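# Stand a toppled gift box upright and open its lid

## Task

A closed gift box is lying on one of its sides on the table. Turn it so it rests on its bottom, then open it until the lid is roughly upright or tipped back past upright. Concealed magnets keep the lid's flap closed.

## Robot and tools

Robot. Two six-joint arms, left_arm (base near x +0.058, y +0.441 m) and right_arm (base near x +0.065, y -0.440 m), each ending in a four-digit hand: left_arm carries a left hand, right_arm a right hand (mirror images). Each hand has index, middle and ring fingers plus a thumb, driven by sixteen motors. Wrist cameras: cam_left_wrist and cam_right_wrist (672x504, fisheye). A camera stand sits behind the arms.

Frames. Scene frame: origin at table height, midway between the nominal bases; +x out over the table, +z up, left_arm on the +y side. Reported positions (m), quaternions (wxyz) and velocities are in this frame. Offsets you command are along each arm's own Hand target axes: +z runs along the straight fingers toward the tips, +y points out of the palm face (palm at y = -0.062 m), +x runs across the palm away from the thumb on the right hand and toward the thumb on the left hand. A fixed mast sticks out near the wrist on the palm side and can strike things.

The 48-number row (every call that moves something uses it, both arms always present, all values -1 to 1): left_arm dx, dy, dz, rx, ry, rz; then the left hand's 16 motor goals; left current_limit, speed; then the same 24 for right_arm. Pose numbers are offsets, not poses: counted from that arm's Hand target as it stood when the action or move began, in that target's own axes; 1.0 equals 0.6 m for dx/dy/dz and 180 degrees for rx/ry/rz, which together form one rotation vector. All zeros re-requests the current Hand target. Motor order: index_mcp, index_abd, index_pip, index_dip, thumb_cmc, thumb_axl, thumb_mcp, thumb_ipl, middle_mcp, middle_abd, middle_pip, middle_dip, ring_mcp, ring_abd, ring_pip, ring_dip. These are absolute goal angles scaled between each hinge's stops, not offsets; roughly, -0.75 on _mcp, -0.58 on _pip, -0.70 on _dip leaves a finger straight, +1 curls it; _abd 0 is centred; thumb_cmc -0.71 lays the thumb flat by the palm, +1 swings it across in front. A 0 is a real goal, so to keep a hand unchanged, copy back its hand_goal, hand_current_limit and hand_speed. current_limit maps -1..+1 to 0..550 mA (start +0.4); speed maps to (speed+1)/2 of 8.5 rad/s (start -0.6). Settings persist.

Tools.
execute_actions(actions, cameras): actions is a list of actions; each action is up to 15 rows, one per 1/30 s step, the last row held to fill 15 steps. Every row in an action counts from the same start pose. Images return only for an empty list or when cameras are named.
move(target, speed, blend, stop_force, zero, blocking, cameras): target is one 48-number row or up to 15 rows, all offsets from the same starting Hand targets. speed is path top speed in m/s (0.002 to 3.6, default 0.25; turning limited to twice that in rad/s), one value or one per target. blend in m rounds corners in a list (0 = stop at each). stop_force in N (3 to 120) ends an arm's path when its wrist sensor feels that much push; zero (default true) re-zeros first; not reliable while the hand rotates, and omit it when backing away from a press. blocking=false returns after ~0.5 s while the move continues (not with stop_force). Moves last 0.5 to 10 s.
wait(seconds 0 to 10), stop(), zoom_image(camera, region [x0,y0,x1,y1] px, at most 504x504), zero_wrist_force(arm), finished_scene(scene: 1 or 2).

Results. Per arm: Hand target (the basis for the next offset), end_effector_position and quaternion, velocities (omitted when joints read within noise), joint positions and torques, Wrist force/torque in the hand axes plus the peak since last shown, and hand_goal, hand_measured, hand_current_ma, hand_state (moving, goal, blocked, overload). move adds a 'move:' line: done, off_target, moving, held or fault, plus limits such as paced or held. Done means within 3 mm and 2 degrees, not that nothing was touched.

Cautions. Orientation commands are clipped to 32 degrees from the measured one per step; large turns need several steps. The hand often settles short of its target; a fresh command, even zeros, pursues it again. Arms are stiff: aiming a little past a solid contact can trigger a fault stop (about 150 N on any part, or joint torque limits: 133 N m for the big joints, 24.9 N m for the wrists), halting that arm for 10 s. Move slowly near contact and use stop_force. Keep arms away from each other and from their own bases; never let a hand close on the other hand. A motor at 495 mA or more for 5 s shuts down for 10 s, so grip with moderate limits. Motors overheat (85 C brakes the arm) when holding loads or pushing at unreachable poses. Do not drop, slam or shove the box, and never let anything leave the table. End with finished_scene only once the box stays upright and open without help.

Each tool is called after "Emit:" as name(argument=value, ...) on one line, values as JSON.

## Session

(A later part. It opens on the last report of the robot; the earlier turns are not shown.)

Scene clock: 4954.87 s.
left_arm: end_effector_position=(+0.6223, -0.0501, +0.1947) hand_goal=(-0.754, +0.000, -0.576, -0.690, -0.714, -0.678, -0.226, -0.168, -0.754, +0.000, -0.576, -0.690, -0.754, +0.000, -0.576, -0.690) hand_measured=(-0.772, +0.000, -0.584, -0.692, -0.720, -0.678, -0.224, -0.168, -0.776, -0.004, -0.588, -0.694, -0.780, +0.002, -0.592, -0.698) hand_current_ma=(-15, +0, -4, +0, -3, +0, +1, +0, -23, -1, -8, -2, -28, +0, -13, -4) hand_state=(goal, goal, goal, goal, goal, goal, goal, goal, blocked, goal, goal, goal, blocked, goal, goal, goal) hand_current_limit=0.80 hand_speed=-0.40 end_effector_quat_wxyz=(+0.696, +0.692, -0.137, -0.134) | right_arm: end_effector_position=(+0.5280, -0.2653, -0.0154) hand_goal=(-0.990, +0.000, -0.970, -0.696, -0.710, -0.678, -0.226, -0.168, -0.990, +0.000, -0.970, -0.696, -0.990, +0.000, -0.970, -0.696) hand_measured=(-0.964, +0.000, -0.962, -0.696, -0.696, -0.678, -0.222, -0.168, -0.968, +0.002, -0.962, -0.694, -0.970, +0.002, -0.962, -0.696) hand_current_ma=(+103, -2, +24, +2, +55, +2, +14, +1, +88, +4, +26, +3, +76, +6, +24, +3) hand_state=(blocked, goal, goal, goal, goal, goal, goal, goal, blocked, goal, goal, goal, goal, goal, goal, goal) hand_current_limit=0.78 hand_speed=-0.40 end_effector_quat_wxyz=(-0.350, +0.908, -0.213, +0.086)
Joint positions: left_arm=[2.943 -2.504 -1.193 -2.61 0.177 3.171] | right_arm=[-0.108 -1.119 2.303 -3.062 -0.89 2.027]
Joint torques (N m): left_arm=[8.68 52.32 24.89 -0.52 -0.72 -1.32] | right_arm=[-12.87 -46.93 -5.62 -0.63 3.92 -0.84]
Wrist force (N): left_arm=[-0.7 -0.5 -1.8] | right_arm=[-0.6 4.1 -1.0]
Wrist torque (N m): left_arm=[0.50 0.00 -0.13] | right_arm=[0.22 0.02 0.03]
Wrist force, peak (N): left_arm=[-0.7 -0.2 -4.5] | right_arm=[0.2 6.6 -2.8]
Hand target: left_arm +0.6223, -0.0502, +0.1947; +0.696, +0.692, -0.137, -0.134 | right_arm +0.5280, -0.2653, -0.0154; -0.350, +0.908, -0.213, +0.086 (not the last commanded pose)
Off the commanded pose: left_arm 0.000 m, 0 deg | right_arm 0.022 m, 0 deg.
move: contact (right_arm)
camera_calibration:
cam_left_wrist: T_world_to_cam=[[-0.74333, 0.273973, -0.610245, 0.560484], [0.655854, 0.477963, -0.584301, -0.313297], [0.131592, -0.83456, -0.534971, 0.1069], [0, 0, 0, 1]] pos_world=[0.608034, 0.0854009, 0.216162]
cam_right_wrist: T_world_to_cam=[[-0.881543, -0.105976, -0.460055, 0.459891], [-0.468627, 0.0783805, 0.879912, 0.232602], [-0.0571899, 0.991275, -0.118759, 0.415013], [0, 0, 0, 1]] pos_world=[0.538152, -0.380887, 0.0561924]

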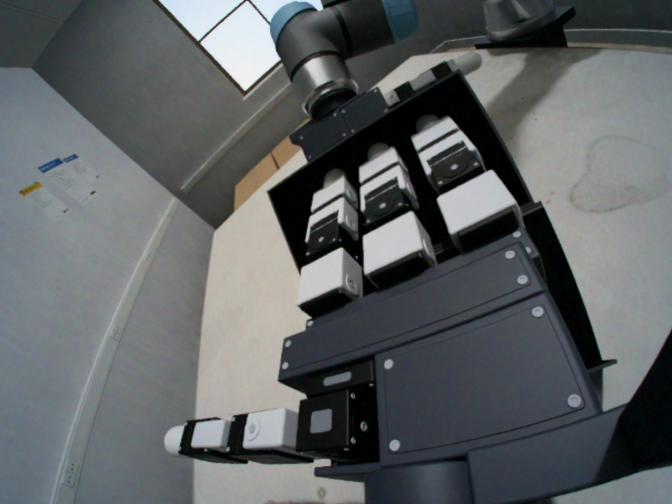

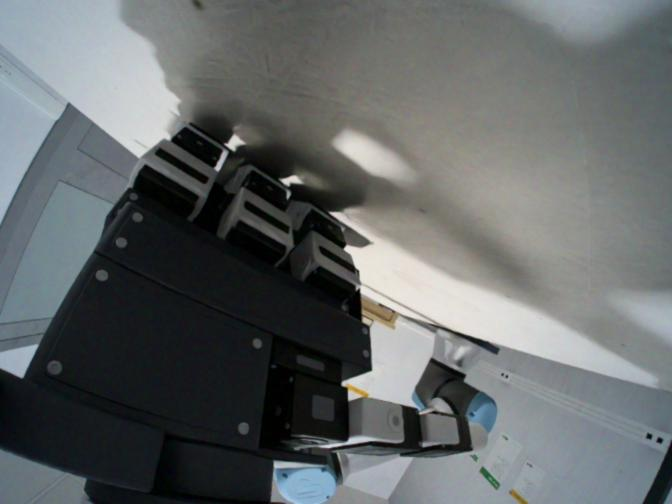

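Emit:
move(target=[[0,0.004,0.03,0,0,0,-0.754,0,-0.576,-0.69,-0.714,-0.678,-0.226,-0.168,-0.754,0,-0.576,-0.69,-0.754,0.0,-0.576,-0.69,0.8,-0.4,0,0,0,0,0,0,-0.99,0,-0.97,-0.696,-0.71,-0.678,-0.226,-0.168,-0.99,0,-0.97,-0.696,-0.99,0,-0.97,-0.696,0.78,-0.4],[0,-0.01,0.07,0,0,0,-0.754,0,-0.576,-0.69,-0.714,-0.678,-0.226,-0.168,-0.754,0,-0.576,-0.69,-0.754,0.0,-0.576,-0.69,0.8,-0.4,0,0,0,0,0,0,-0.99,0,-0.97,-0.696,-0.71,-0.678,-0.226,-0.168,-0.99,0,-0.97,-0.696,-0.99,0,-0.97,-0.696,0.78,-0.4]], speed=0.02, stop_force=7, cameras=["cam_left_wrist","cam_right_wrist"])

Emit:
zoom_image(camera="cam_left_wrist", region=[200, 50, 650, 350])

Scene clock: 4966.23 s.
left_arm: end_effector_position=(+0.6202, -0.0554, +0.1955) hand_goal=(-0.754, +0.000, -0.576, -0.690, -0.714, -0.678, -0.226, -0.168, -0.754, +0.000, -0.576, -0.690, -0.754, +0.000, -0.576, -0.690) hand_measured=(-0.772, +0.000, -0.590, -0.694, -0.720, -0.678, -0.224, -0.168, -0.778, -0.004, -0.594, -0.696, -0.782, +0.002, -0.598, -0.700) hand_current_ma=(-18, +0, -9, -1, -3, +0, +1, +0, -25, -1, -14, -3, -32, +0, -20, -5) hand_state=(goal, goal, goal, goal, goal, goal, goal, goal, blocked, goal, goal, goal, blocked, goal, blocked, goal) hand_current_limit=0.80 hand_speed=-0.40 end_effector_quat_wxyz=(+0.696, +0.692, -0.137, -0.134) | right_arm: end_effector_position=(+0.5279, -0.2653, -0.0154) hand_goal=(-0.990, +0.000, -0.970, -0.696, -0.710, -0.678, -0.226, -0.168, -0.990, +0.000, -0.970, -0.696, -0.990, +0.000, -0.970, -0.696) hand_measured=(-0.952, +0.000, -0.978, -0.706, -0.696, -0.678, -0.222, -0.168, -0.968, +0.002, -0.962, -0.694, -0.970, +0.002, -0.962, -0.696) hand_current_ma=(+166, -2, -27, -36, +55, +2, +14, +1, +88, +4, +26, +3, +79, +6, +25, +3) hand_state=(blocked, goal, goal, goal, goal, goal, goal, goal, blocked, goal, goal, goal, goal, goal, goal, goal) hand_current_limit=0.78 hand_speed=-0.40 end_effector_quat_wxyz=(-0.350, +0.908, -0.213, +0.086)
Joint positions: left_arm=[2.935 -2.504 -1.192 -2.612 0.169 3.172] | right_arm=[-0.108 -1.119 2.303 -3.062 -0.89 2.027]
Joint torques (N m): left_arm=[13.11 41.55 10.91 1.45 1.8 -1.45] | right_arm=[-3.09 -47.45 -12.56 -3.66 3.77 1.05]
Wrist force (N): left_arm=[-0.5 1.3 -3.6] | right_arm=[-0.1 6.2 -1.9]
Wrist torque (N m): left_arm=[0.67 -0.01 -0.17] | right_arm=[0.33 -0.05 0.03]
Wrist force, peak (N): left_arm=[-0.6 3.4 -9.9] | right_arm=[0.4 12.1 -4.4]
Hand target: left_arm +0.6202, -0.0554, +0.1955; +0.696, +0.692, -0.137, -0.134 (not the last commanded pose) | right_arm +0.5280, -0.2653, -0.0154; -0.350, +0.908, -0.213, +0.086
Off the commanded pose: left_arm 0.037 m, 0 deg | right_arm 0.000 m, 0 deg.
move: contact (left_arm); path passed 0 of 2 targets
camera_calibration:
cam_left_wrist: T_world_to_cam=[[-0.743338, 0.273898, -0.610269, 0.560852], [0.655825, 0.478025, -0.584282, -0.308958], [0.13169, -0.834549, -0.534964, 0.103202], [0, 0, 0, 1]] pos_world=[0.605935, 0.0802008, 0.216962]
cam_right_wrist: T_world_to_cam=[[-0.881543, -0.105976, -0.460055, 0.45988], [-0.468627, 0.0783805, 0.879912, 0.23261], [-0.0571899, 0.991275, -0.118759, 0.415113], [0, 0, 0, 1]] pos_world=[0.538152, -0.380987, 0.0561924]

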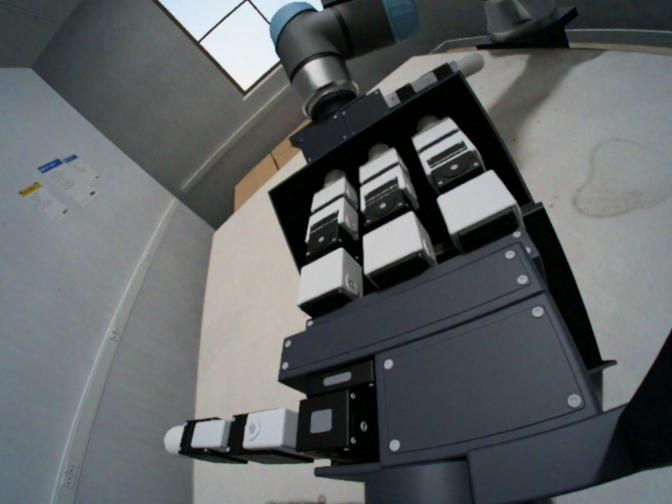

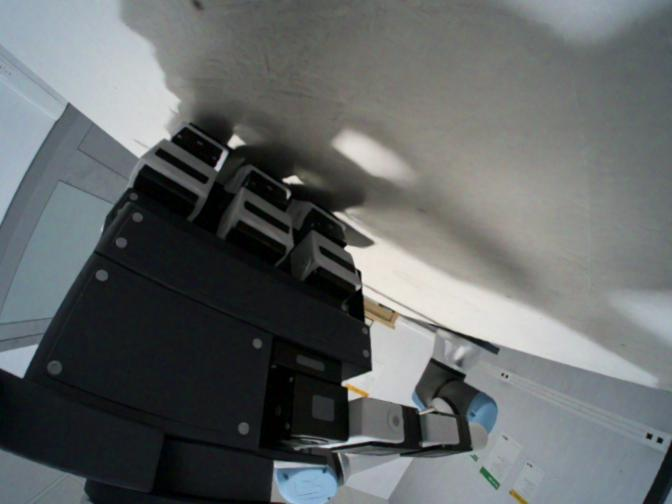

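Scaled by 1.120 from the camera's 672x504 image, which has a finer 960x720 frame.

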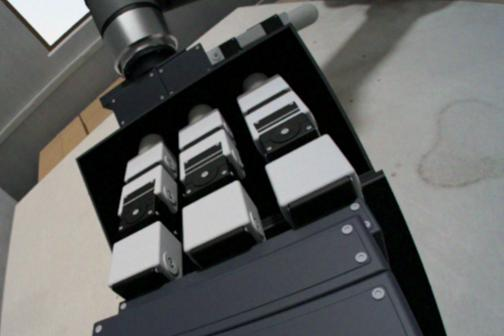

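Emit:
move(target=[[0,0,-0.008,0,0,0,-0.754,0,-0.576,-0.69,-0.714,-0.678,-0.226,-0.168,-0.754,0,-0.576,-0.69,-0.754,0.0,-0.576,-0.69,0.8,-0.4,0,0.111,-0.1,0,0,0,-0.99,0,-0.97,-0.696,-0.71,-0.678,-0.226,-0.168,-0.99,0,-0.97,-0.696,-0.99,0,-0.97,-0.696,0.78,-0.4],[0,-0.03,-0.008,0,0,0,-0.754,0,-0.576,-0.69,-0.714,-0.678,-0.226,-0.168,-0.754,0,-0.576,-0.69,-0.754,0.0,-0.576,-0.69,0.8,-0.4,0,0.111,-0.1,0,0,0,-0.99,0,-0.97,-0.696,-0.71,-0.678,-0.226,-0.168,-0.99,0,-0.97,-0.696,-0.99,0,-0.97,-0.696,0.78,-0.4]], speed=0.03, cameras=["cam_left_wrist","cam_right_wrist"])

Emit:
zoom_image(camera="cam_left_wrist", region=[200, 50, 650, 350])

Emit:
zoom_image(camera="cam_right_wrist", region=[100, 80, 500, 380])

Scene clock: 5007.33 s.
left_arm: end_effector_position=(+0.6221, -0.0510, +0.1777) hand_goal=(-0.754, +0.000, -0.576, -0.690, -0.714, -0.678, -0.226, -0.168, -0.754, +0.000, -0.576, -0.690, -0.754, +0.000, -0.576, -0.690) hand_measured=(-0.770, +0.000, -0.582, -0.694, -0.720, -0.678, -0.224, -0.168, -0.774, -0.004, -0.584, -0.694, -0.772, +0.002, -0.584, -0.694) hand_current_ma=(-14, +0, -3, -1, -3, +0, +1, +0, -20, -1, -4, -1, -18, +0, -4, -1) hand_state=(goal, goal, goal, goal, goal, goal, goal, goal, blocked, goal, goal, goal, goal, goal, goal, goal) hand_current_limit=0.80 hand_speed=-0.40 end_effector_quat_wxyz=(+0.696, +0.692, -0.137, -0.134) end_effector_velocity=(-0.001, +0.000, -0.001) end_effector_angular_velocity=(+0.000, -0.001, -0.003) | right_arm: end_effector_position=(+0.4879, -0.3455, -0.0157) hand_goal=(-0.990, +0.000, -0.970, -0.696, -0.710, -0.678, -0.226, -0.168, -0.990, +0.000, -0.970, -0.696, -0.990, +0.000, -0.970, -0.696) hand_measured=(-0.960, +0.000, -0.968, -0.700, -0.696, -0.678, -0.222, -0.168, -0.968, +0.002, -0.962, -0.694, -0.970, +0.002, -0.962, -0.694) hand_current_ma=(+123, -2, +6, -11, +55, +2, +14, +1, +88, +4, +27, +5, +79, +6, +26, +4) hand_state=(blocked, goal, goal, goal, goal, goal, goal, goal, blocked, goal, goal, goal, goal, goal, goal, goal) hand_current_limit=0.78 hand_speed=-0.40 end_effector_quat_wxyz=(-0.350, +0.908, -0.213, +0.086)
Joint positions: left_arm=[2.942 -2.528 -1.197 -2.583 0.175 3.171] | right_arm=[-0.324 -1.241 2.442 -2.899 -0.843 1.75]
Joint velocities: left_arm=[-0.001 -0.001 -0.001 0.005 0.002 -0.001] | right_arm=[within noise]
Joint torques (N m): left_arm=[-9.53 43.68 12.01 1.45 -1.24 -1.66] | right_arm=[-13.63 -40.92 -5.04 -0.22 3.98 -0.71]
Wrist force (N): left_arm=[-0.6 -0.9 -1.4] | right_arm=[-0.6 3.6 -0.8]
Wrist torque (N m): left_arm=[0.40 -0.02 -0.05] | right_arm=[0.31 0.03 -0.02]
Wrist force, peak (N): left_arm=[-0.5 1.4 -4.0] | right_arm=[-0.3 6.5 -1.9]
Hand target: left_arm +0.6220, -0.0510, +0.1775; +0.696, +0.692, -0.137, -0.134 | right_arm +0.4879, -0.3455, -0.0157; -0.350, +0.908, -0.213, +0.086
Off the commanded pose: left_arm 0.000 m, 0 deg | right_arm 0.000 m, 0 deg.
move: done
camera_calibration:
cam_left_wrist: T_world_to_cam=[[-0.743338, 0.273898, -0.610269, 0.550197], [0.655825, 0.478025, -0.584282, -0.322708], [0.13169, -0.834549, -0.534964, 0.0971017], [0, 0, 0, 1]] pos_world=[0.607835, 0.0846008, 0.199162]
cam_right_wrist: T_world_to_cam=[[-0.881543, -0.105976, -0.460055, 0.415904], [-0.468627, 0.0783805, 0.879912, 0.22036], [-0.0571899, 0.991275, -0.118759, 0.492185], [0, 0, 0, 1]] pos_world=[0.498052, -0.461087, 0.0558924]

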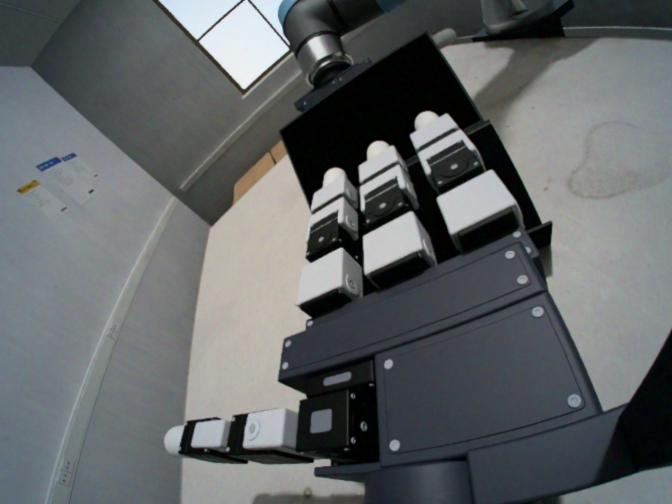

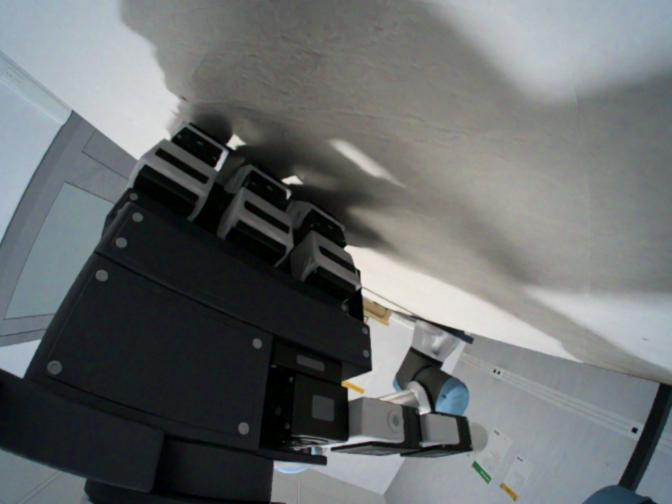

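Scaled by 1.120 from the camera's 672x504 image, which has a finer 960x720 frame.

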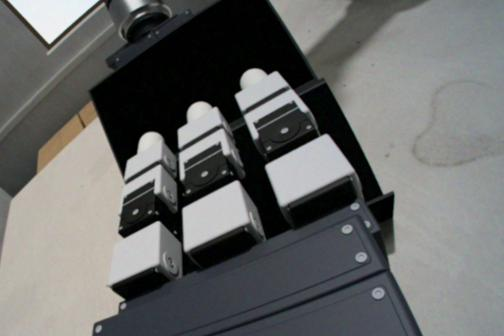

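Scaled by 1.260 from the camera's 672x504 image, which has a finer 960x720 frame.

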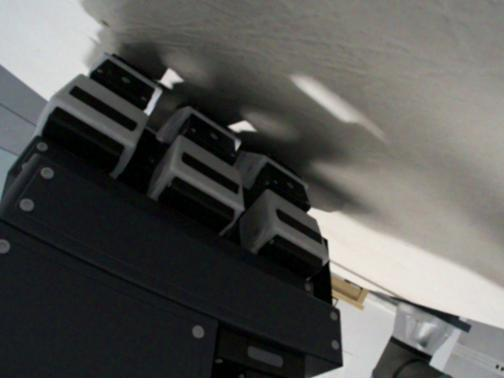

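Emit:
zoom_image(camera="cam_left_wrist", region=[260, 10, 460, 180])

Emit:
zoom_image(camera="cam_left_wrist", region=[400, 80, 600, 280])

Scaled by 2.520 from the camera's 672x504 image, which has a finer 960x720 frame.

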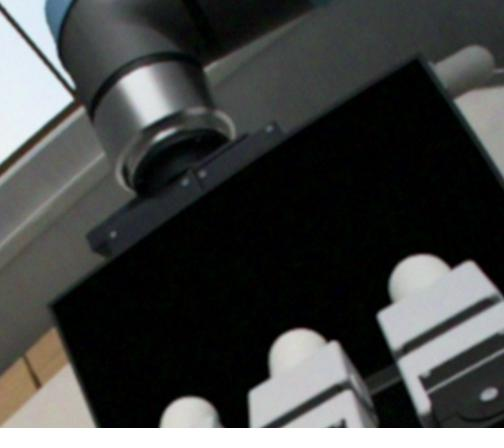

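Scaled by 2.520 from the camera's 672x504 image, which has a finer 960x720 frame.

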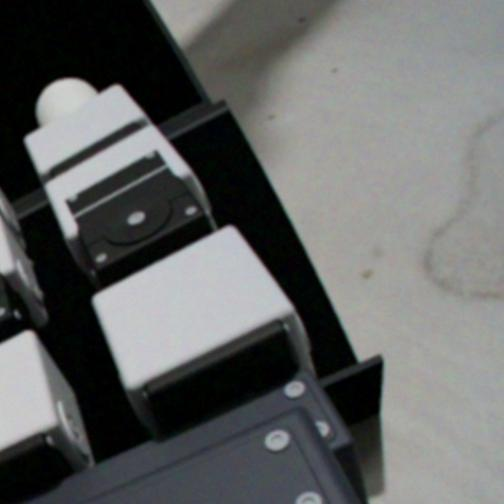

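Emit:
move(target=[0,0,0,0,0,0,-0.754,0,-0.576,-0.69,-0.714,-0.678,-0.226,-0.168,-0.754,0,-0.576,-0.69,-0.754,0.0,-0.576,-0.69,0.8,-0.4,0,0.037,-0.033,0,0,0,-0.99,0,-0.97,-0.696,-0.71,-0.678,-0.226,-0.168,-0.99,0,-0.97,-0.696,-0.99,0,-0.97,-0.696,0.78,-0.4], speed=0.015, cameras=["cam_left_wrist"])

Emit:
zoom_image(camera="cam_left_wrist", region=[200, 10, 600, 310])

Scene clock: 5045.37 s.
left_arm: end_effector_position=(+0.6220, -0.0510, +0.1775) hand_goal=(-0.754, +0.000, -0.576, -0.690, -0.714, -0.678, -0.226, -0.168, -0.754, +0.000, -0.576, -0.690, -0.754, +0.000, -0.576, -0.690) hand_measured=(-0.770, +0.000, -0.582, -0.694, -0.720, -0.678, -0.224, -0.168, -0.774, -0.004, -0.584, -0.694, -0.772, +0.002, -0.584, -0.694) hand_current_ma=(-14, +0, -3, -1, -3, +0, +1, +0, -20, -1, -4, -1, -18, +0, -4, -1) hand_state=(goal, goal, goal, goal, goal, goal, goal, goal, blocked, goal, goal, goal, goal, goal, goal, goal) hand_current_limit=0.80 hand_speed=-0.40 end_effector_quat_wxyz=(+0.696, +0.692, -0.137, -0.134) | right_arm: end_effector_position=(+0.4747, -0.3720, -0.0160) hand_goal=(-0.990, +0.000, -0.970, -0.696, -0.710, -0.678, -0.226, -0.168, -0.990, +0.000, -0.970, -0.696, -0.990, +0.000, -0.970, -0.696) hand_measured=(-0.962, +0.000, -0.968, -0.700, -0.696, -0.678, -0.222, -0.168, -0.968, +0.002, -0.962, -0.694, -0.970, +0.002, -0.962, -0.694) hand_current_ma=(+118, -2, +6, -11, +55, +2, +14, +1, +88, +4, +27, +5, +79, +6, +26, +4) hand_state=(blocked, goal, goal, goal, goal, goal, goal, goal, blocked, goal, goal, goal, goal, goal, goal, goal) hand_current_limit=0.78 hand_speed=-0.40 end_effector_quat_wxyz=(-0.350, +0.908, -0.213, +0.086)
Joint positions: left_arm=[2.942 -2.528 -1.197 -2.582 0.175 3.171] | right_arm=[-0.403 -1.284 2.476 -2.819 -0.836 1.643]
Joint torques (N m): left_arm=[-8.46 51 12.02 1.59 -0.62 -1.64] | right_arm=[-13.28 -39.17 -5.3 -0.33 3.83 -0.95]
Wrist force (N): left_arm=[-0.6 -1.0 -1.1] | right_arm=[-0.4 3.3 -1.2]
Wrist torque (N m): left_arm=[0.38 -0.01 -0.06] | right_arm=[0.37 -0.01 0.02]
Wrist force, peak (N): left_arm=[-0.6 -0.8 -1.7] | right_arm=[-0.8 3.6 -1.0]
Hand target: left_arm +0.6220, -0.0510, +0.1775; +0.696, +0.692, -0.137, -0.134 | right_arm +0.4746, -0.3721, -0.0160; -0.350, +0.908, -0.213, +0.086
Off the commanded pose: left_arm 0.000 m, 0 deg | right_arm 0.000 m, 0 deg.
move: done
camera_calibration:
cam_left_wrist: T_world_to_cam=[[-0.743338, 0.273898, -0.610269, 0.550102], [0.655825, 0.478025, -0.584282, -0.322777], [0.13169, -0.834549, -0.534964, 0.0969112], [0, 0, 0, 1]] pos_world=[0.607835, 0.0845008, 0.198962]
Images, in order (width x height): cam_left_wrist 672x504.

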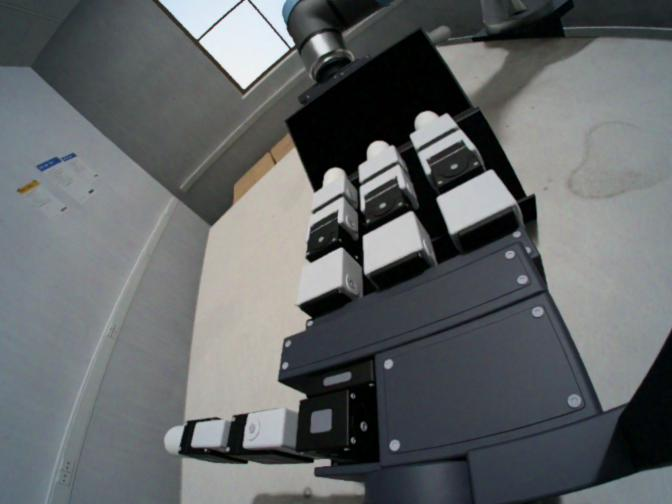

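Scaled by 1.260 from the camera's 672x504 image, which has a finer 960x720 frame.

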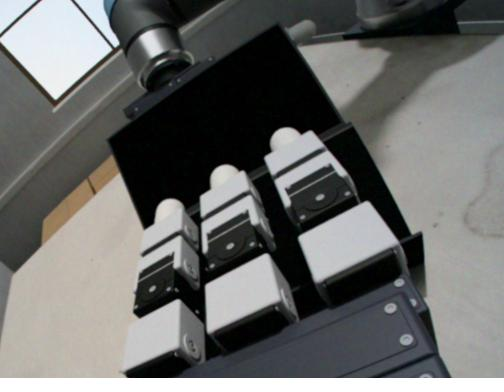

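Emit:
move(target=[0,0,0.12,0,0,0,-0.754,0,-0.576,-0.69,-0.714,-0.678,-0.226,-0.168,-0.754,0,-0.576,-0.69,-0.754,0.0,-0.576,-0.69,0.8,-0.4,0,0,0,0,0,0,-0.99,0,-0.97,-0.696,-0.71,-0.678,-0.226,-0.168,-0.99,0,-0.97,-0.696,-0.99,0,-0.97,-0.696,0.78,-0.4], speed=0.02, stop_force=3, cameras=["cam_left_wrist","cam_right_wrist"])

Emit:
zoom_image(camera="cam_left_wrist", region=[200, 10, 600, 310])

Scene clock: 5061.90 s.
left_arm: end_effector_position=(+0.5988, -0.1080, +0.1777) hand_goal=(-0.754, +0.000, -0.576, -0.690, -0.714, -0.678, -0.226, -0.168, -0.754, +0.000, -0.576, -0.690, -0.754, +0.000, -0.576, -0.690) hand_measured=(-0.766, +0.000, -0.582, -0.694, -0.720, -0.678, -0.224, -0.168, -0.762, -0.002, -0.580, -0.694, -0.758, +0.002, -0.578, -0.694) hand_current_ma=(-9, +0, -2, -1, -3, +0, +1, +0, -5, +0, -2, -1, -1, +0, -1, -1) hand_state=(goal, goal, goal, goal, goal, goal, goal, goal, goal, goal, goal, goal, goal, goal, goal, goal) hand_current_limit=0.80 hand_speed=-0.40 end_effector_quat_wxyz=(+0.696, +0.692, -0.137, -0.134) | right_arm: end_effector_position=(+0.4746, -0.3721, -0.0160) hand_goal=(-0.990, +0.000, -0.970, -0.696, -0.710, -0.678, -0.226, -0.168, -0.990, +0.000, -0.970, -0.696, -0.990, +0.000, -0.970, -0.696) hand_measured=(-0.960, +0.000, -0.970, -0.702, -0.696, -0.678, -0.222, -0.168, -0.968, +0.002, -0.962, -0.694, -0.972, +0.002, -0.962, -0.694) hand_current_ma=(+127, -2, +0, -17, +55, +2, +14, +1, +87, +4, +27, +5, +75, +6, +26, +4) hand_state=(blocked, goal, goal, goal, goal, goal, goal, goal, blocked, goal, goal, goal, goal, goal, goal, goal) hand_current_limit=0.78 hand_speed=-0.40 end_effector_quat_wxyz=(-0.350, +0.908, -0.213, +0.086)
Joint positions: left_arm=[2.851 -2.541 -1.17 -2.618 0.085 3.193] | right_arm=[-0.404 -1.284 2.476 -2.818 -0.836 1.643]
Joint torques (N m): left_arm=[14.54 55.36 12.38 1.63 1.83 -1.73] | right_arm=[-7.34 -38.49 -9.35 -0.47 3.84 0.8]
Wrist force (N): left_arm=[-0.4 -0.5 -1.4] | right_arm=[-0.3 3.5 -1.7]
Wrist torque (N m): left_arm=[0.40 -0.02 -0.14] | right_arm=[0.41 -0.02 -0.01]
Wrist force, peak (N): left_arm=[-0.4 2.1 -4.8] | right_arm=[0.0 7.1 -2.8]
Hand target: left_arm +0.5988, -0.1080, +0.1777; +0.696, +0.692, -0.137, -0.134 (not the last commanded pose) | right_arm +0.4746, -0.3721, -0.0160; -0.350, +0.908, -0.213, +0.086
Off the commanded pose: left_arm 0.010 m, 0 deg | right_arm 0.000 m, 0 deg.
move: contact (left_arm)
camera_calibration:
cam_left_wrist: T_world_to_cam=[[-0.743238, 0.274194, -0.610258, 0.548583], [0.655939, 0.478195, -0.584016, -0.280265], [0.131689, -0.834355, -0.535267, 0.052615], [0, 0, 0, 1]] pos_world=[0.584635, 0.0275029, 0.199261]
cam_right_wrist: T_world_to_cam=[[-0.881543, -0.105976, -0.460055, 0.401212], [-0.468627, 0.0783805, 0.879912, 0.216484], [-0.0571899, 0.991275, -0.118759, 0.517856], [0, 0, 0, 1]] pos_world=[0.484752, -0.487787, 0.0555924]

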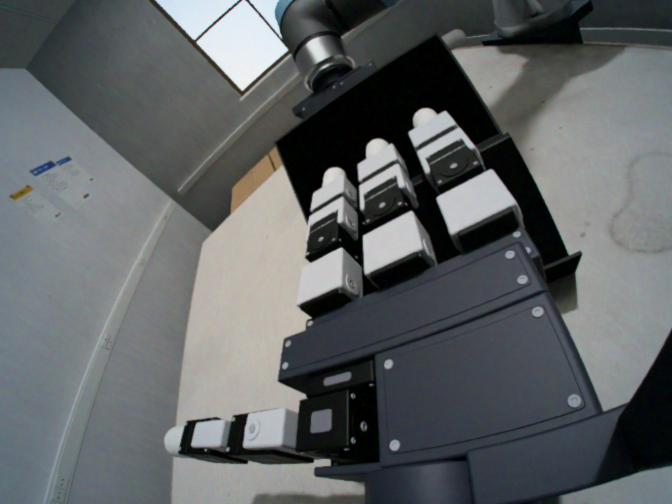

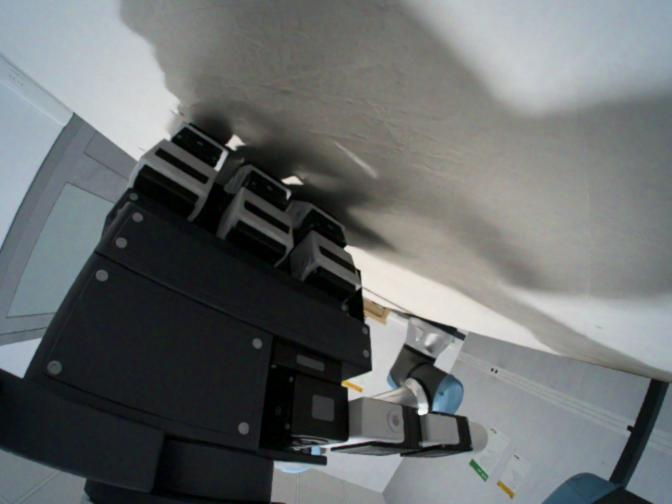

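Scaled by 1.260 from the camera's 672x504 image, which has a finer 960x720 frame.

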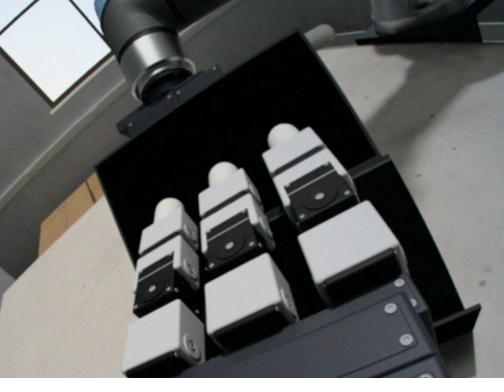

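Emit:
move(target=[[0,0.05,-0.2,0,0,0,-0.754,0,-0.576,-0.69,-0.714,-0.678,-0.226,-0.168,-0.754,0,-0.576,-0.69,-0.754,0.0,-0.576,-0.69,0.8,-0.4,0,0,0,0,0,0,-0.99,0,-0.97,-0.696,-0.71,-0.678,-0.226,-0.168,-0.99,0,-0.97,-0.696,-0.99,0,-0.97,-0.696,0.78,-0.4],[0,0.2,-0.3,0,0,0,-0.754,0,-0.576,-0.69,-0.714,-0.678,-0.226,-0.168,-0.754,0,-0.576,-0.69,-0.754,0.0,-0.576,-0.69,0.8,-0.4,0,0,0,0,0,0,-0.99,0,-0.97,-0.696,-0.71,-0.678,-0.226,-0.168,-0.99,0,-0.97,-0.696,-0.99,0,-0.97,-0.696,0.78,-0.4]], speed=0.1, blend=[0.02,0], cameras=["cam_left_wrist"])

Emit:
zoom_image(camera="cam_left_wrist", region=[230, 60, 530, 280])

Scene clock: 5123.63 s.
left_arm: end_effector_position=(+0.6661, +0.0593, +0.2969) hand_goal=(-0.754, +0.000, -0.576, -0.690, -0.714, -0.678, -0.226, -0.168, -0.754, +0.000, -0.576, -0.690, -0.754, +0.000, -0.576, -0.690) hand_measured=(-0.766, +0.000, -0.582, -0.694, -0.720, -0.678, -0.224, -0.168, -0.762, -0.002, -0.580, -0.694, -0.760, +0.002, -0.578, -0.694) hand_current_ma=(-9, +0, -2, -1, -3, +0, +1, +0, -5, +0, -2, -1, -3, +0, -1, -1) hand_state=(goal, goal, goal, goal, goal, goal, goal, goal, goal, goal, goal, goal, goal, goal, goal, goal) hand_current_limit=0.80 hand_speed=-0.40 end_effector_quat_wxyz=(+0.696, +0.692, -0.137, -0.134) | right_arm: end_effector_position=(+0.4746, -0.3721, -0.0160) hand_goal=(-0.990, +0.000, -0.970, -0.696, -0.710, -0.678, -0.226, -0.168, -0.990, +0.000, -0.970, -0.696, -0.990, +0.000, -0.970, -0.696) hand_measured=(-0.960, +0.000, -0.970, -0.700, -0.696, -0.678, -0.222, -0.168, -0.968, +0.002, -0.962, -0.694, -0.972, +0.002, -0.962, -0.694) hand_current_ma=(+124, -2, +1, -13, +55, +2, +14, +1, +87, +4, +27, +5, +75, +6, +26, +4) hand_state=(blocked, goal, goal, goal, goal, goal, goal, goal, blocked, goal, goal, goal, goal, goal, goal, goal) hand_current_limit=0.78 hand_speed=-0.40 end_effector_quat_wxyz=(-0.350, +0.908, -0.213, +0.086)
Joint positions: left_arm=[3.112 -2.402 -1.101 -2.792 0.346 3.158] | right_arm=[-0.404 -1.284 2.476 -2.818 -0.836 1.643]
Joint torques (N m): left_arm=[13.77 54.04 26.86 -2.92 1.68 2.15] | right_arm=[9.43 -37.03 -15.33 -2.5 3.84 1.14]
Wrist force (N): left_arm=[-0.4 -1.1 -1.2] | right_arm=[-0.2 3.5 -1.4]
Wrist torque (N m): left_arm=[0.37 -0.03 -0.11] | right_arm=[0.38 -0.04 0.02]
Wrist force, peak (N): left_arm=[-0.5 -1.2 -1.6] | right_arm=[0.0 3.7 -1.6]
Hand target: left_arm +0.6661, +0.0594, +0.2970; +0.696, +0.692, -0.137, -0.134 | right_arm +0.4746, -0.3721, -0.0160; -0.350, +0.908, -0.213, +0.086
Off the commanded pose: left_arm 0.000 m, 0 deg | right_arm 0.000 m, 0 deg.
move: done
camera_calibration:
cam_left_wrist: T_world_to_cam=[[-0.743227, 0.274132, -0.610299, 0.625389], [0.655931, 0.478249, -0.58398, -0.334796], [0.131787, -0.834344, -0.53526, 0.247172], [0, 0, 0, 1]] pos_world=[0.651835, 0.194903, 0.318461]
Images, in order (width x height): cam_left_wrist 672x504.

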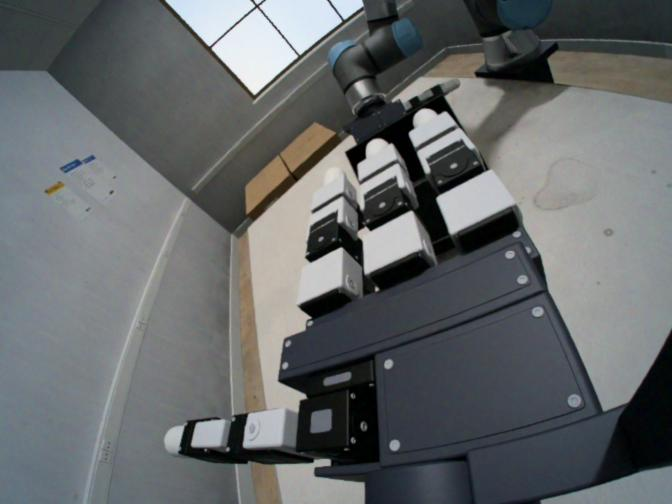

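Scaled by 1.680 from the camera's 672x504 image, which has a finer 960x720 frame.

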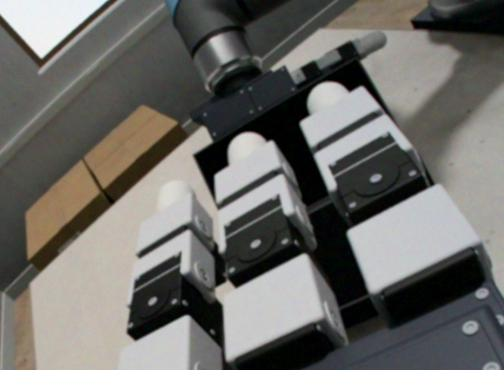

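Emit:
move(target=[0.28,0.1,-0.1,0,0,0,-0.754,0,-0.576,-0.69,-0.714,-0.678,-0.226,-0.168,-0.754,0,-0.576,-0.69,-0.754,0.0,-0.576,-0.69,0.8,-0.4,0,0,0,0,0,0,-0.99,0,-0.97,-0.696,-0.71,-0.678,-0.226,-0.168,-0.99,0,-0.97,-0.696,-0.99,0,-0.97,-0.696,0.78,-0.4], speed=0.15, cameras=["cam_left_wrist"])

Emit:
zoom_image(camera="cam_left_wrist", region=[400, 60, 660, 260])

Scene clock: 5135.17 s.
left_arm: end_effector_position=(+0.8433, +0.0521, +0.3575) hand_goal=(-0.754, +0.000, -0.576, -0.690, -0.714, -0.678, -0.226, -0.168, -0.754, +0.000, -0.576, -0.690, -0.754, +0.000, -0.576, -0.690) hand_measured=(-0.766, +0.000, -0.582, -0.694, -0.720, -0.678, -0.224, -0.168, -0.762, -0.002, -0.580, -0.694, -0.760, +0.002, -0.578, -0.694) hand_current_ma=(-9, +0, -2, -1, -3, +0, +1, +0, -5, +0, -2, -1, -3, +0, -1, -1) hand_state=(goal, goal, goal, goal, goal, goal, goal, goal, goal, goal, goal, goal, goal, goal, goal, goal) hand_current_limit=0.80 hand_speed=-0.40 end_effector_quat_wxyz=(+0.666, +0.735, -0.088, -0.089) | right_arm: end_effector_position=(+0.4746, -0.3721, -0.0160) hand_goal=(-0.990, +0.000, -0.970, -0.696, -0.710, -0.678, -0.226, -0.168, -0.990, +0.000, -0.970, -0.696, -0.990, +0.000, -0.970, -0.696) hand_measured=(-0.960, +0.000, -0.970, -0.700, -0.696, -0.678, -0.222, -0.168, -0.968, +0.002, -0.962, -0.694, -0.972, +0.002, -0.962, -0.694) hand_current_ma=(+124, -2, +1, -13, +55, +2, +14, +1, +87, +4, +27, +5, +75, +6, +26, +4) hand_state=(blocked, goal, goal, goal, goal, goal, goal, goal, blocked, goal, goal, goal, goal, goal, goal, goal) hand_current_limit=0.78 hand_speed=-0.40 end_effector_quat_wxyz=(-0.350, +0.908, -0.213, +0.086)
Joint positions: left_arm=[3.128 -2.846 -0.035 -2.997 0.248 2.734] | right_arm=[-0.404 -1.284 2.476 -2.818 -0.836 1.643]
Joint torques (N m): left_arm=[-14.55 52.75 29.69 2.48 0.96 -1.82] | right_arm=[10.03 -34.86 -15.34 -4.07 3.67 1.07]
Wrist force (N): left_arm=[-0.5 -0.9 -1.1] | right_arm=[-0.3 3.4 -1.4]
Wrist torque (N m): left_arm=[0.38 0.01 -0.03] | right_arm=[0.37 -0.02 0.01]
Wrist force, peak (N): left_arm=[-0.4 -1.4 -1.5] | right_arm=[-0.3 3.7 -1.5]
Hand target: left_arm +0.8441, +0.0521, +0.3578; +0.696, +0.692, -0.137, -0.134 | right_arm +0.4746, -0.3721, -0.0160; -0.350, +0.908, -0.213, +0.086
Off the commanded pose: left_arm 0.001 m, 10 deg | right_arm 0.000 m, 0 deg.
elbow stopped short (left arm): the move would have taken joint 3 (elbow) straighter than the controller allows.
move: off_target (left_arm)
camera_calibration:
cam_left_wrist: T_world_to_cam=[[-0.769366, 0.234363, -0.594264, 0.814506], [0.589752, 0.618093, -0.519763, -0.386676], [0.245498, -0.750356, -0.613756, 0.177952], [0, 0, 0, 1]] pos_world=[0.811009, 0.181639, 0.392271]
Images, in order (width x height): cam_left_wrist 672x504.

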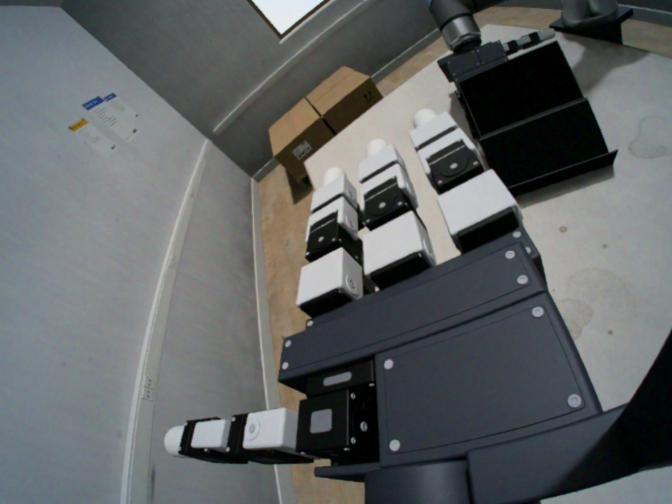

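Scaled by 1.938 from the camera's 672x504 image, which has a finer 960x720 frame.

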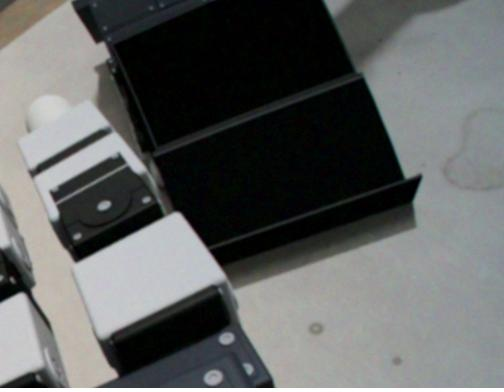

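Emit:
move(target=[[-0.325,0,0.1,0,0,0,-0.754,0,-0.576,-0.69,-0.714,-0.678,-0.226,-0.168,-0.754,0,-0.576,-0.69,-0.754,0.0,-0.576,-0.69,0.8,-0.4,0,0,0,0,0,0,-0.99,0,-0.97,-0.696,-0.71,-0.678,-0.226,-0.168,-0.99,0,-0.97,-0.696,-0.99,0,-0.97,-0.696,0.78,-0.4],[-0.325,-0.287,0.33,0,0,0,-0.754,0,-0.576,-0.69,-0.714,-0.678,-0.226,-0.168,-0.754,0,-0.576,-0.69,-0.754,0.0,-0.576,-0.69,0.8,-0.4,0,0,0,0,0,0,-0.99,0,-0.97,-0.696,-0.71,-0.678,-0.226,-0.168,-0.99,0,-0.97,-0.696,-0.99,0,-0.97,-0.696,0.78,-0.4]], speed=0.15, cameras=["cam_left_wrist"])

Emit:
zoom_image(camera="cam_left_wrist", region=[230, 40, 590, 300])

Scene clock: 5190.20 s.
left_arm: end_effector_position=(+0.5896, -0.0589, +0.1853) hand_goal=(-0.754, +0.000, -0.576, -0.690, -0.714, -0.678, -0.226, -0.168, -0.754, +0.000, -0.576, -0.690, -0.754, +0.000, -0.576, -0.690) hand_measured=(-0.766, +0.000, -0.582, -0.694, -0.720, -0.678, -0.224, -0.168, -0.762, -0.002, -0.580, -0.694, -0.760, +0.002, -0.578, -0.694) hand_current_ma=(-9, +0, -2, -1, -3, +0, +1, +0, -5, +0, -2, -1, -3, +0, -1, -1) hand_state=(goal, goal, goal, goal, goal, goal, goal, goal, goal, goal, goal, goal, goal, goal, goal, goal) hand_current_limit=0.80 hand_speed=-0.40 end_effector_quat_wxyz=(+0.696, +0.692, -0.137, -0.134) | right_arm: end_effector_position=(+0.4746, -0.3721, -0.0160) hand_goal=(-0.990, +0.000, -0.970, -0.696, -0.710, -0.678, -0.226, -0.168, -0.990, +0.000, -0.970, -0.696, -0.990, +0.000, -0.970, -0.696) hand_measured=(-0.960, +0.000, -0.970, -0.700, -0.696, -0.678, -0.222, -0.168, -0.968, +0.002, -0.962, -0.694, -0.972, +0.002, -0.962, -0.694) hand_current_ma=(+124, -2, +1, -13, +55, +2, +14, +1, +87, +4, +27, +5, +75, +6, +26, +4) hand_state=(blocked, goal, goal, goal, goal, goal, goal, goal, blocked, goal, goal, goal, goal, goal, goal, goal) hand_current_limit=0.78 hand_speed=-0.40 end_effector_quat_wxyz=(-0.350, +0.908, -0.213, +0.086)
Joint positions: left_arm=[2.919 -2.463 -1.307 -2.54 0.153 3.173] | right_arm=[-0.404 -1.284 2.476 -2.818 -0.836 1.643]
Joint torques (N m): left_arm=[-14.26 41.17 11.54 1.51 -1.66 -1.58] | right_arm=[10.03 -32.13 -15.53 -4.35 3.67 1.06]
Wrist force (N): left_arm=[-0.3 -1.3 -1.1] | right_arm=[-0.4 3.4 -1.5]
Wrist torque (N m): left_arm=[0.33 -0.03 -0.03] | right_arm=[0.38 -0.02 0.00]
Wrist force, peak (N): left_arm=[-0.5 -1.1 -1.7] | right_arm=[-0.2 3.6 -1.7]
Hand target: left_arm +0.5896, -0.0589, +0.1852; +0.696, +0.692, -0.137, -0.134 | right_arm +0.4746, -0.3721, -0.0160; -0.350, +0.908, -0.213, +0.086
Off the commanded pose: left_arm 0.000 m, 0 deg | right_arm 0.000 m, 0 deg.
move: done
camera_calibration:
cam_left_wrist: T_world_to_cam=[[-0.74324, 0.274053, -0.610319, 0.532856], [0.655936, 0.478067, -0.584123, -0.293343], [0.131692, -0.834474, -0.53508, 0.0988589], [0, 0, 0, 1]] pos_world=[0.575435, 0.0767017, 0.206761]
Images, in order (width x height): cam_left_wrist 672x504.

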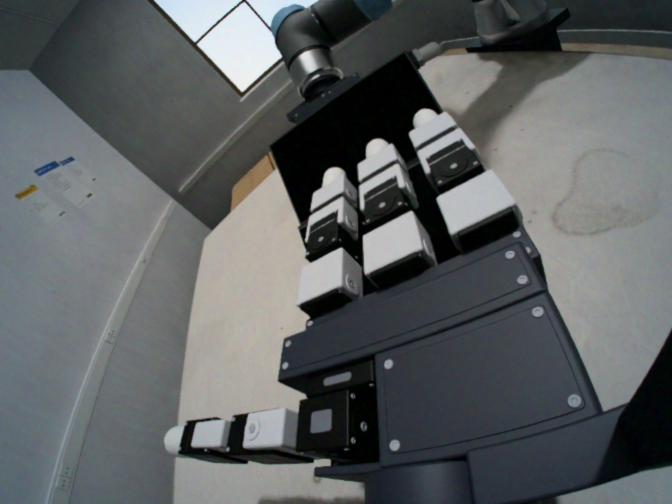

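Scaled by 1.400 from the camera's 672x504 image, which has a finer 960x720 frame.

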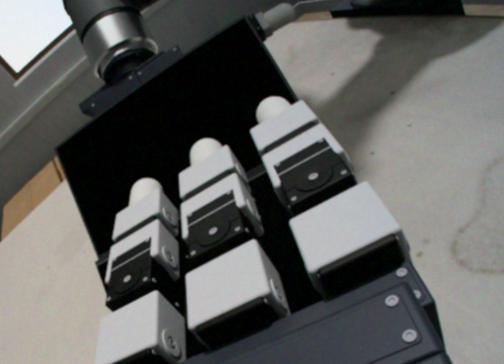

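Emit:
move(target=[[0.035,0,0.02,0,0,0,-0.754,0,-0.576,-0.69,-0.714,-0.678,-0.226,-0.168,-0.754,0,-0.576,-0.69,-0.754,0.0,-0.576,-0.69,0.8,-0.4,0,0,0,0,0,0,-0.99,0,-0.97,-0.696,-0.71,-0.678,-0.226,-0.168,-0.99,0,-0.97,-0.696,-0.99,0,-0.97,-0.696,0.78,-0.4],[0.035,0,0.2,0,0,0,-0.754,0,-0.576,-0.69,-0.714,-0.678,-0.226,-0.168,-0.754,0,-0.576,-0.69,-0.754,0.0,-0.576,-0.69,0.8,-0.4,0,0,0,0,0,0,-0.99,0,-0.97,-0.696,-0.71,-0.678,-0.226,-0.168,-0.99,0,-0.97,-0.696,-0.99,0,-0.97,-0.696,0.78,-0.4]], speed=0.02, stop_force=3, cameras=["cam_left_wrist","cam_right_wrist"])

Emit:
zoom_image(camera="cam_left_wrist", region=[230, 40, 590, 300])

Scene clock: 5210.80 s.
left_arm: end_effector_position=(+0.5817, -0.1340, +0.1856) hand_goal=(-0.754, +0.000, -0.576, -0.690, -0.714, -0.678, -0.226, -0.168, -0.754, +0.000, -0.576, -0.690, -0.754, +0.000, -0.576, -0.690) hand_measured=(-0.766, +0.000, -0.582, -0.694, -0.720, -0.678, -0.224, -0.168, -0.762, -0.002, -0.580, -0.694, -0.760, +0.002, -0.578, -0.694) hand_current_ma=(-9, +0, -2, -1, -3, +0, +1, +0, -5, +0, -2, -1, -3, +0, -1, -1) hand_state=(goal, goal, goal, goal, goal, goal, goal, goal, goal, goal, goal, goal, goal, goal, goal, goal) hand_current_limit=0.80 hand_speed=-0.40 end_effector_quat_wxyz=(+0.695, +0.693, -0.137, -0.134) | right_arm: end_effector_position=(+0.4746, -0.3721, -0.0160) hand_goal=(-0.990, +0.000, -0.970, -0.696, -0.710, -0.678, -0.226, -0.168, -0.990, +0.000, -0.970, -0.696, -0.990, +0.000, -0.970, -0.696) hand_measured=(-0.956, +0.000, -0.974, -0.706, -0.696, -0.678, -0.222, -0.168, -0.968, +0.002, -0.962, -0.694, -0.972, +0.002, -0.962, -0.694) hand_current_ma=(+145, -2, -14, -31, +55, +2, +14, +1, +87, +4, +27, +5, +75, +5, +26, +4) hand_state=(blocked, goal, goal, goal, goal, goal, goal, goal, blocked, goal, goal, goal, goal, goal, goal, goal) hand_current_limit=0.78 hand_speed=-0.40 end_effector_quat_wxyz=(-0.350, +0.908, -0.213, +0.086)
Joint positions: left_arm=[2.807 -2.531 -1.167 -2.655 0.041 3.217] | right_arm=[-0.404 -1.284 2.476 -2.818 -0.836 1.643]
Joint torques (N m): left_arm=[14.34 55.01 11.17 1.77 1.96 -1.43] | right_arm=[9.6 -30.48 -15.58 -4.42 3.49 1.14]
Wrist force (N): left_arm=[-0.6 0.9 -2.0] | right_arm=[-0.1 4.3 -1.7]
Wrist torque (N m): left_arm=[0.45 -0.01 -0.25] | right_arm=[0.39 -0.07 -0.01]
Wrist force, peak (N): left_arm=[-1.1 4.1 -7.3] | right_arm=[0.7 8.9 -3.4]
Hand target: left_arm +0.5817, -0.1340, +0.1856; +0.695, +0.693, -0.137, -0.134 (not the last commanded pose) | right_arm +0.4746, -0.3721, -0.0160; -0.350, +0.908, -0.213, +0.086
Off the commanded pose: left_arm 0.047 m, 0 deg | right_arm 0.000 m, 0 deg.
move: contact (left_arm); path passed 1 of 2 targets
camera_calibration:
cam_left_wrist: T_world_to_cam=[[-0.742958, 0.274788, -0.610332, 0.547739], [0.656216, 0.478701, -0.583289, -0.252256], [0.131885, -0.833869, -0.535975, 0.0374934], [0, 0, 0, 1]] pos_world=[0.567537, 0.00150774, 0.20726]
cam_right_wrist: T_world_to_cam=[[-0.881543, -0.105976, -0.460055, 0.401212], [-0.468627, 0.0783805, 0.879912, 0.216484], [-0.0571899, 0.991275, -0.118759, 0.517856], [0, 0, 0, 1]] pos_world=[0.484752, -0.487787, 0.0555924]

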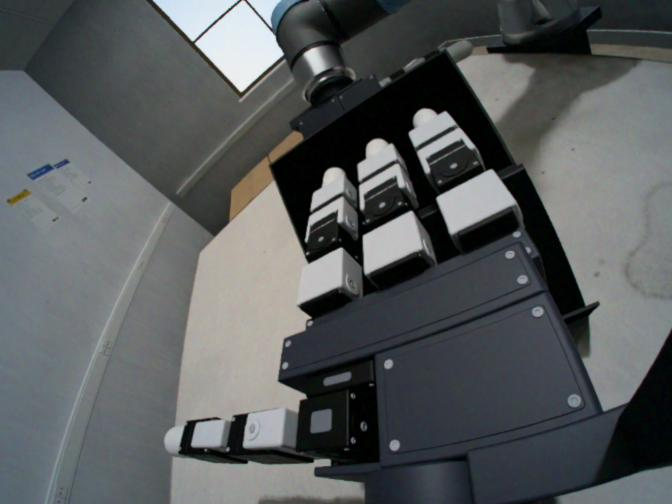

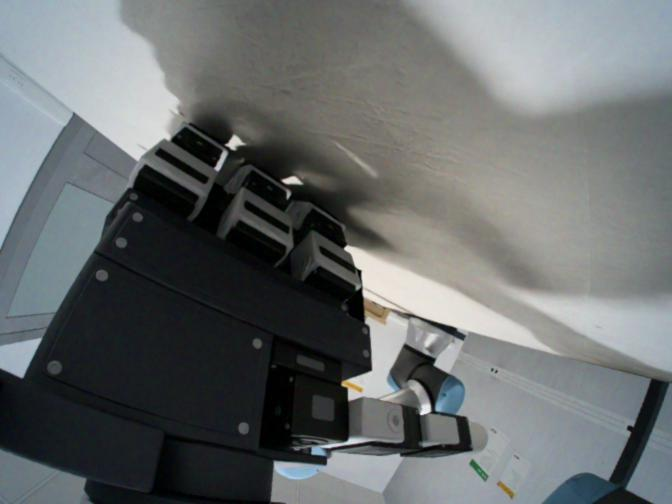

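Scaled by 1.400 from the camera's 672x504 image, which has a finer 960x720 frame.

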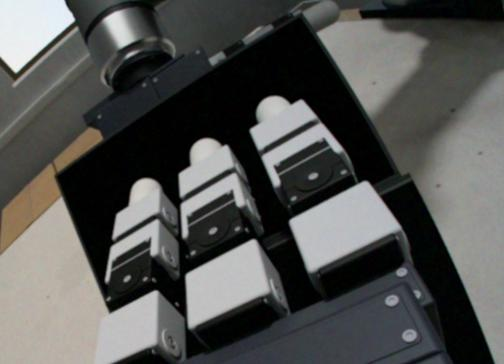

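Emit:
move(target=[[0,0.05,0,0,0,0,-0.754,0,-0.576,-0.69,-0.714,-0.678,-0.226,-0.168,-0.754,0,-0.576,-0.69,-0.754,0.0,-0.576,-0.69,0.8,-0.4,0,0,0,0,0,0,-0.99,0,-0.97,-0.696,-0.71,-0.678,-0.226,-0.168,-0.99,0,-0.97,-0.696,-0.99,0,-0.97,-0.696,0.78,-0.4]], speed=0.02, cameras=["cam_left_wrist"])

Emit:
zoom_image(camera="cam_left_wrist", region=[230, 40, 590, 300])

Scene clock: 5231.13 s.
left_arm: end_effector_position=(+0.5816, -0.1339, +0.2156) hand_goal=(-0.754, +0.000, -0.576, -0.690, -0.714, -0.678, -0.226, -0.168, -0.754, +0.000, -0.576, -0.690, -0.754, +0.000, -0.576, -0.690) hand_measured=(-0.766, +0.000, -0.582, -0.694, -0.720, -0.678, -0.224, -0.168, -0.762, -0.002, -0.580, -0.694, -0.760, +0.002, -0.578, -0.694) hand_current_ma=(-9, +0, -2, -1, -3, +0, +1, +0, -5, +0, -2, -1, -3, +0, -1, -1) hand_state=(goal, goal, goal, goal, goal, goal, goal, goal, goal, goal, goal, goal, goal, goal, goal, goal) hand_current_limit=0.80 hand_speed=-0.40 end_effector_quat_wxyz=(+0.695, +0.693, -0.137, -0.134) | right_arm: end_effector_position=(+0.4746, -0.3721, -0.0160) hand_goal=(-0.990, +0.000, -0.970, -0.696, -0.710, -0.678, -0.226, -0.168, -0.990, +0.000, -0.970, -0.696, -0.990, +0.000, -0.970, -0.696) hand_measured=(-0.960, +0.000, -0.970, -0.702, -0.696, -0.678, -0.222, -0.168, -0.968, +0.002, -0.962, -0.694, -0.972, +0.002, -0.962, -0.694) hand_current_ma=(+130, -2, -2, -19, +55, +2, +14, +1, +87, +4, +27, +5, +75, +5, +26, +4) hand_state=(blocked, goal, goal, goal, goal, goal, goal, goal, blocked, goal, goal, goal, goal, goal, goal, goal) hand_current_limit=0.78 hand_speed=-0.40 end_effector_quat_wxyz=(-0.350, +0.908, -0.213, +0.086)
Joint positions: left_arm=[2.807 -2.489 -1.161 -2.693 0.041 3.207] | right_arm=[-0.404 -1.284 2.476 -2.818 -0.836 1.643]
Joint torques (N m): left_arm=[14.31 54.99 27.09 -2.42 1.67 1.94] | right_arm=[9.56 -29.17 -16.18 -4.31 3.31 1.01]
Wrist force (N): left_arm=[-0.5 -1.1 -1.0] | right_arm=[-0.3 3.6 -1.7]
Wrist torque (N m): left_arm=[0.34 0.00 -0.16] | right_arm=[0.39 -0.05 -0.01]
Wrist force, peak (N): left_arm=[-0.7 0.9 -2.1] | right_arm=[-0.4 4.7 -1.8]
Hand target: left_arm +0.5816, -0.1339, +0.2156; +0.695, +0.693, -0.137, -0.134 | right_arm +0.4746, -0.3721, -0.0160; -0.350, +0.908, -0.213, +0.086
Off the commanded pose: left_arm 0.000 m, 0 deg | right_arm 0.000 m, 0 deg.
move: done
camera_calibration:
cam_left_wrist: T_world_to_cam=[[-0.742947, 0.275018, -0.610242, 0.565844], [0.656229, 0.478908, -0.583105, -0.234727], [0.131885, -0.833674, -0.536278, 0.0537554], [0, 0, 0, 1]] pos_world=[0.567337, 0.00160966, 0.237259]
Images, in order (width x height): cam_left_wrist 672x504.

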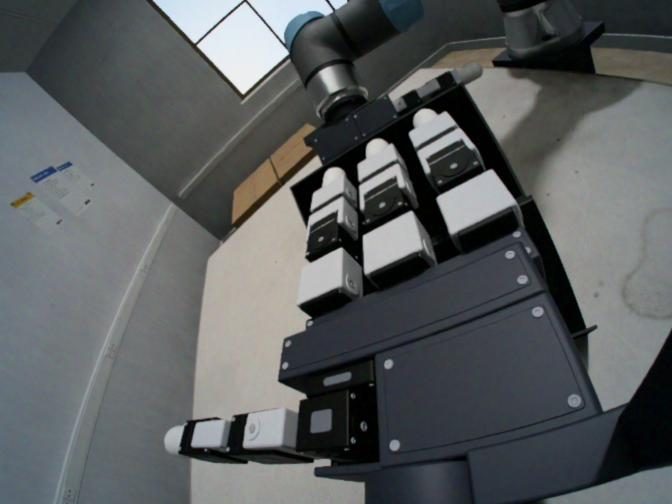

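Scaled by 1.400 from the camera's 672x504 image, which has a finer 960x720 frame.

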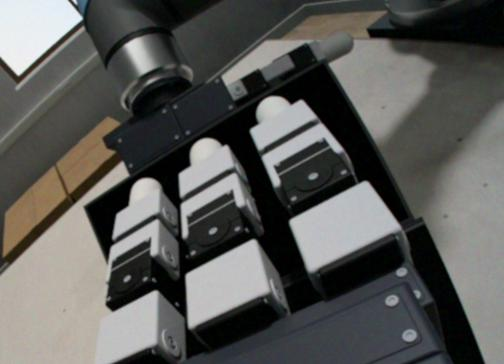

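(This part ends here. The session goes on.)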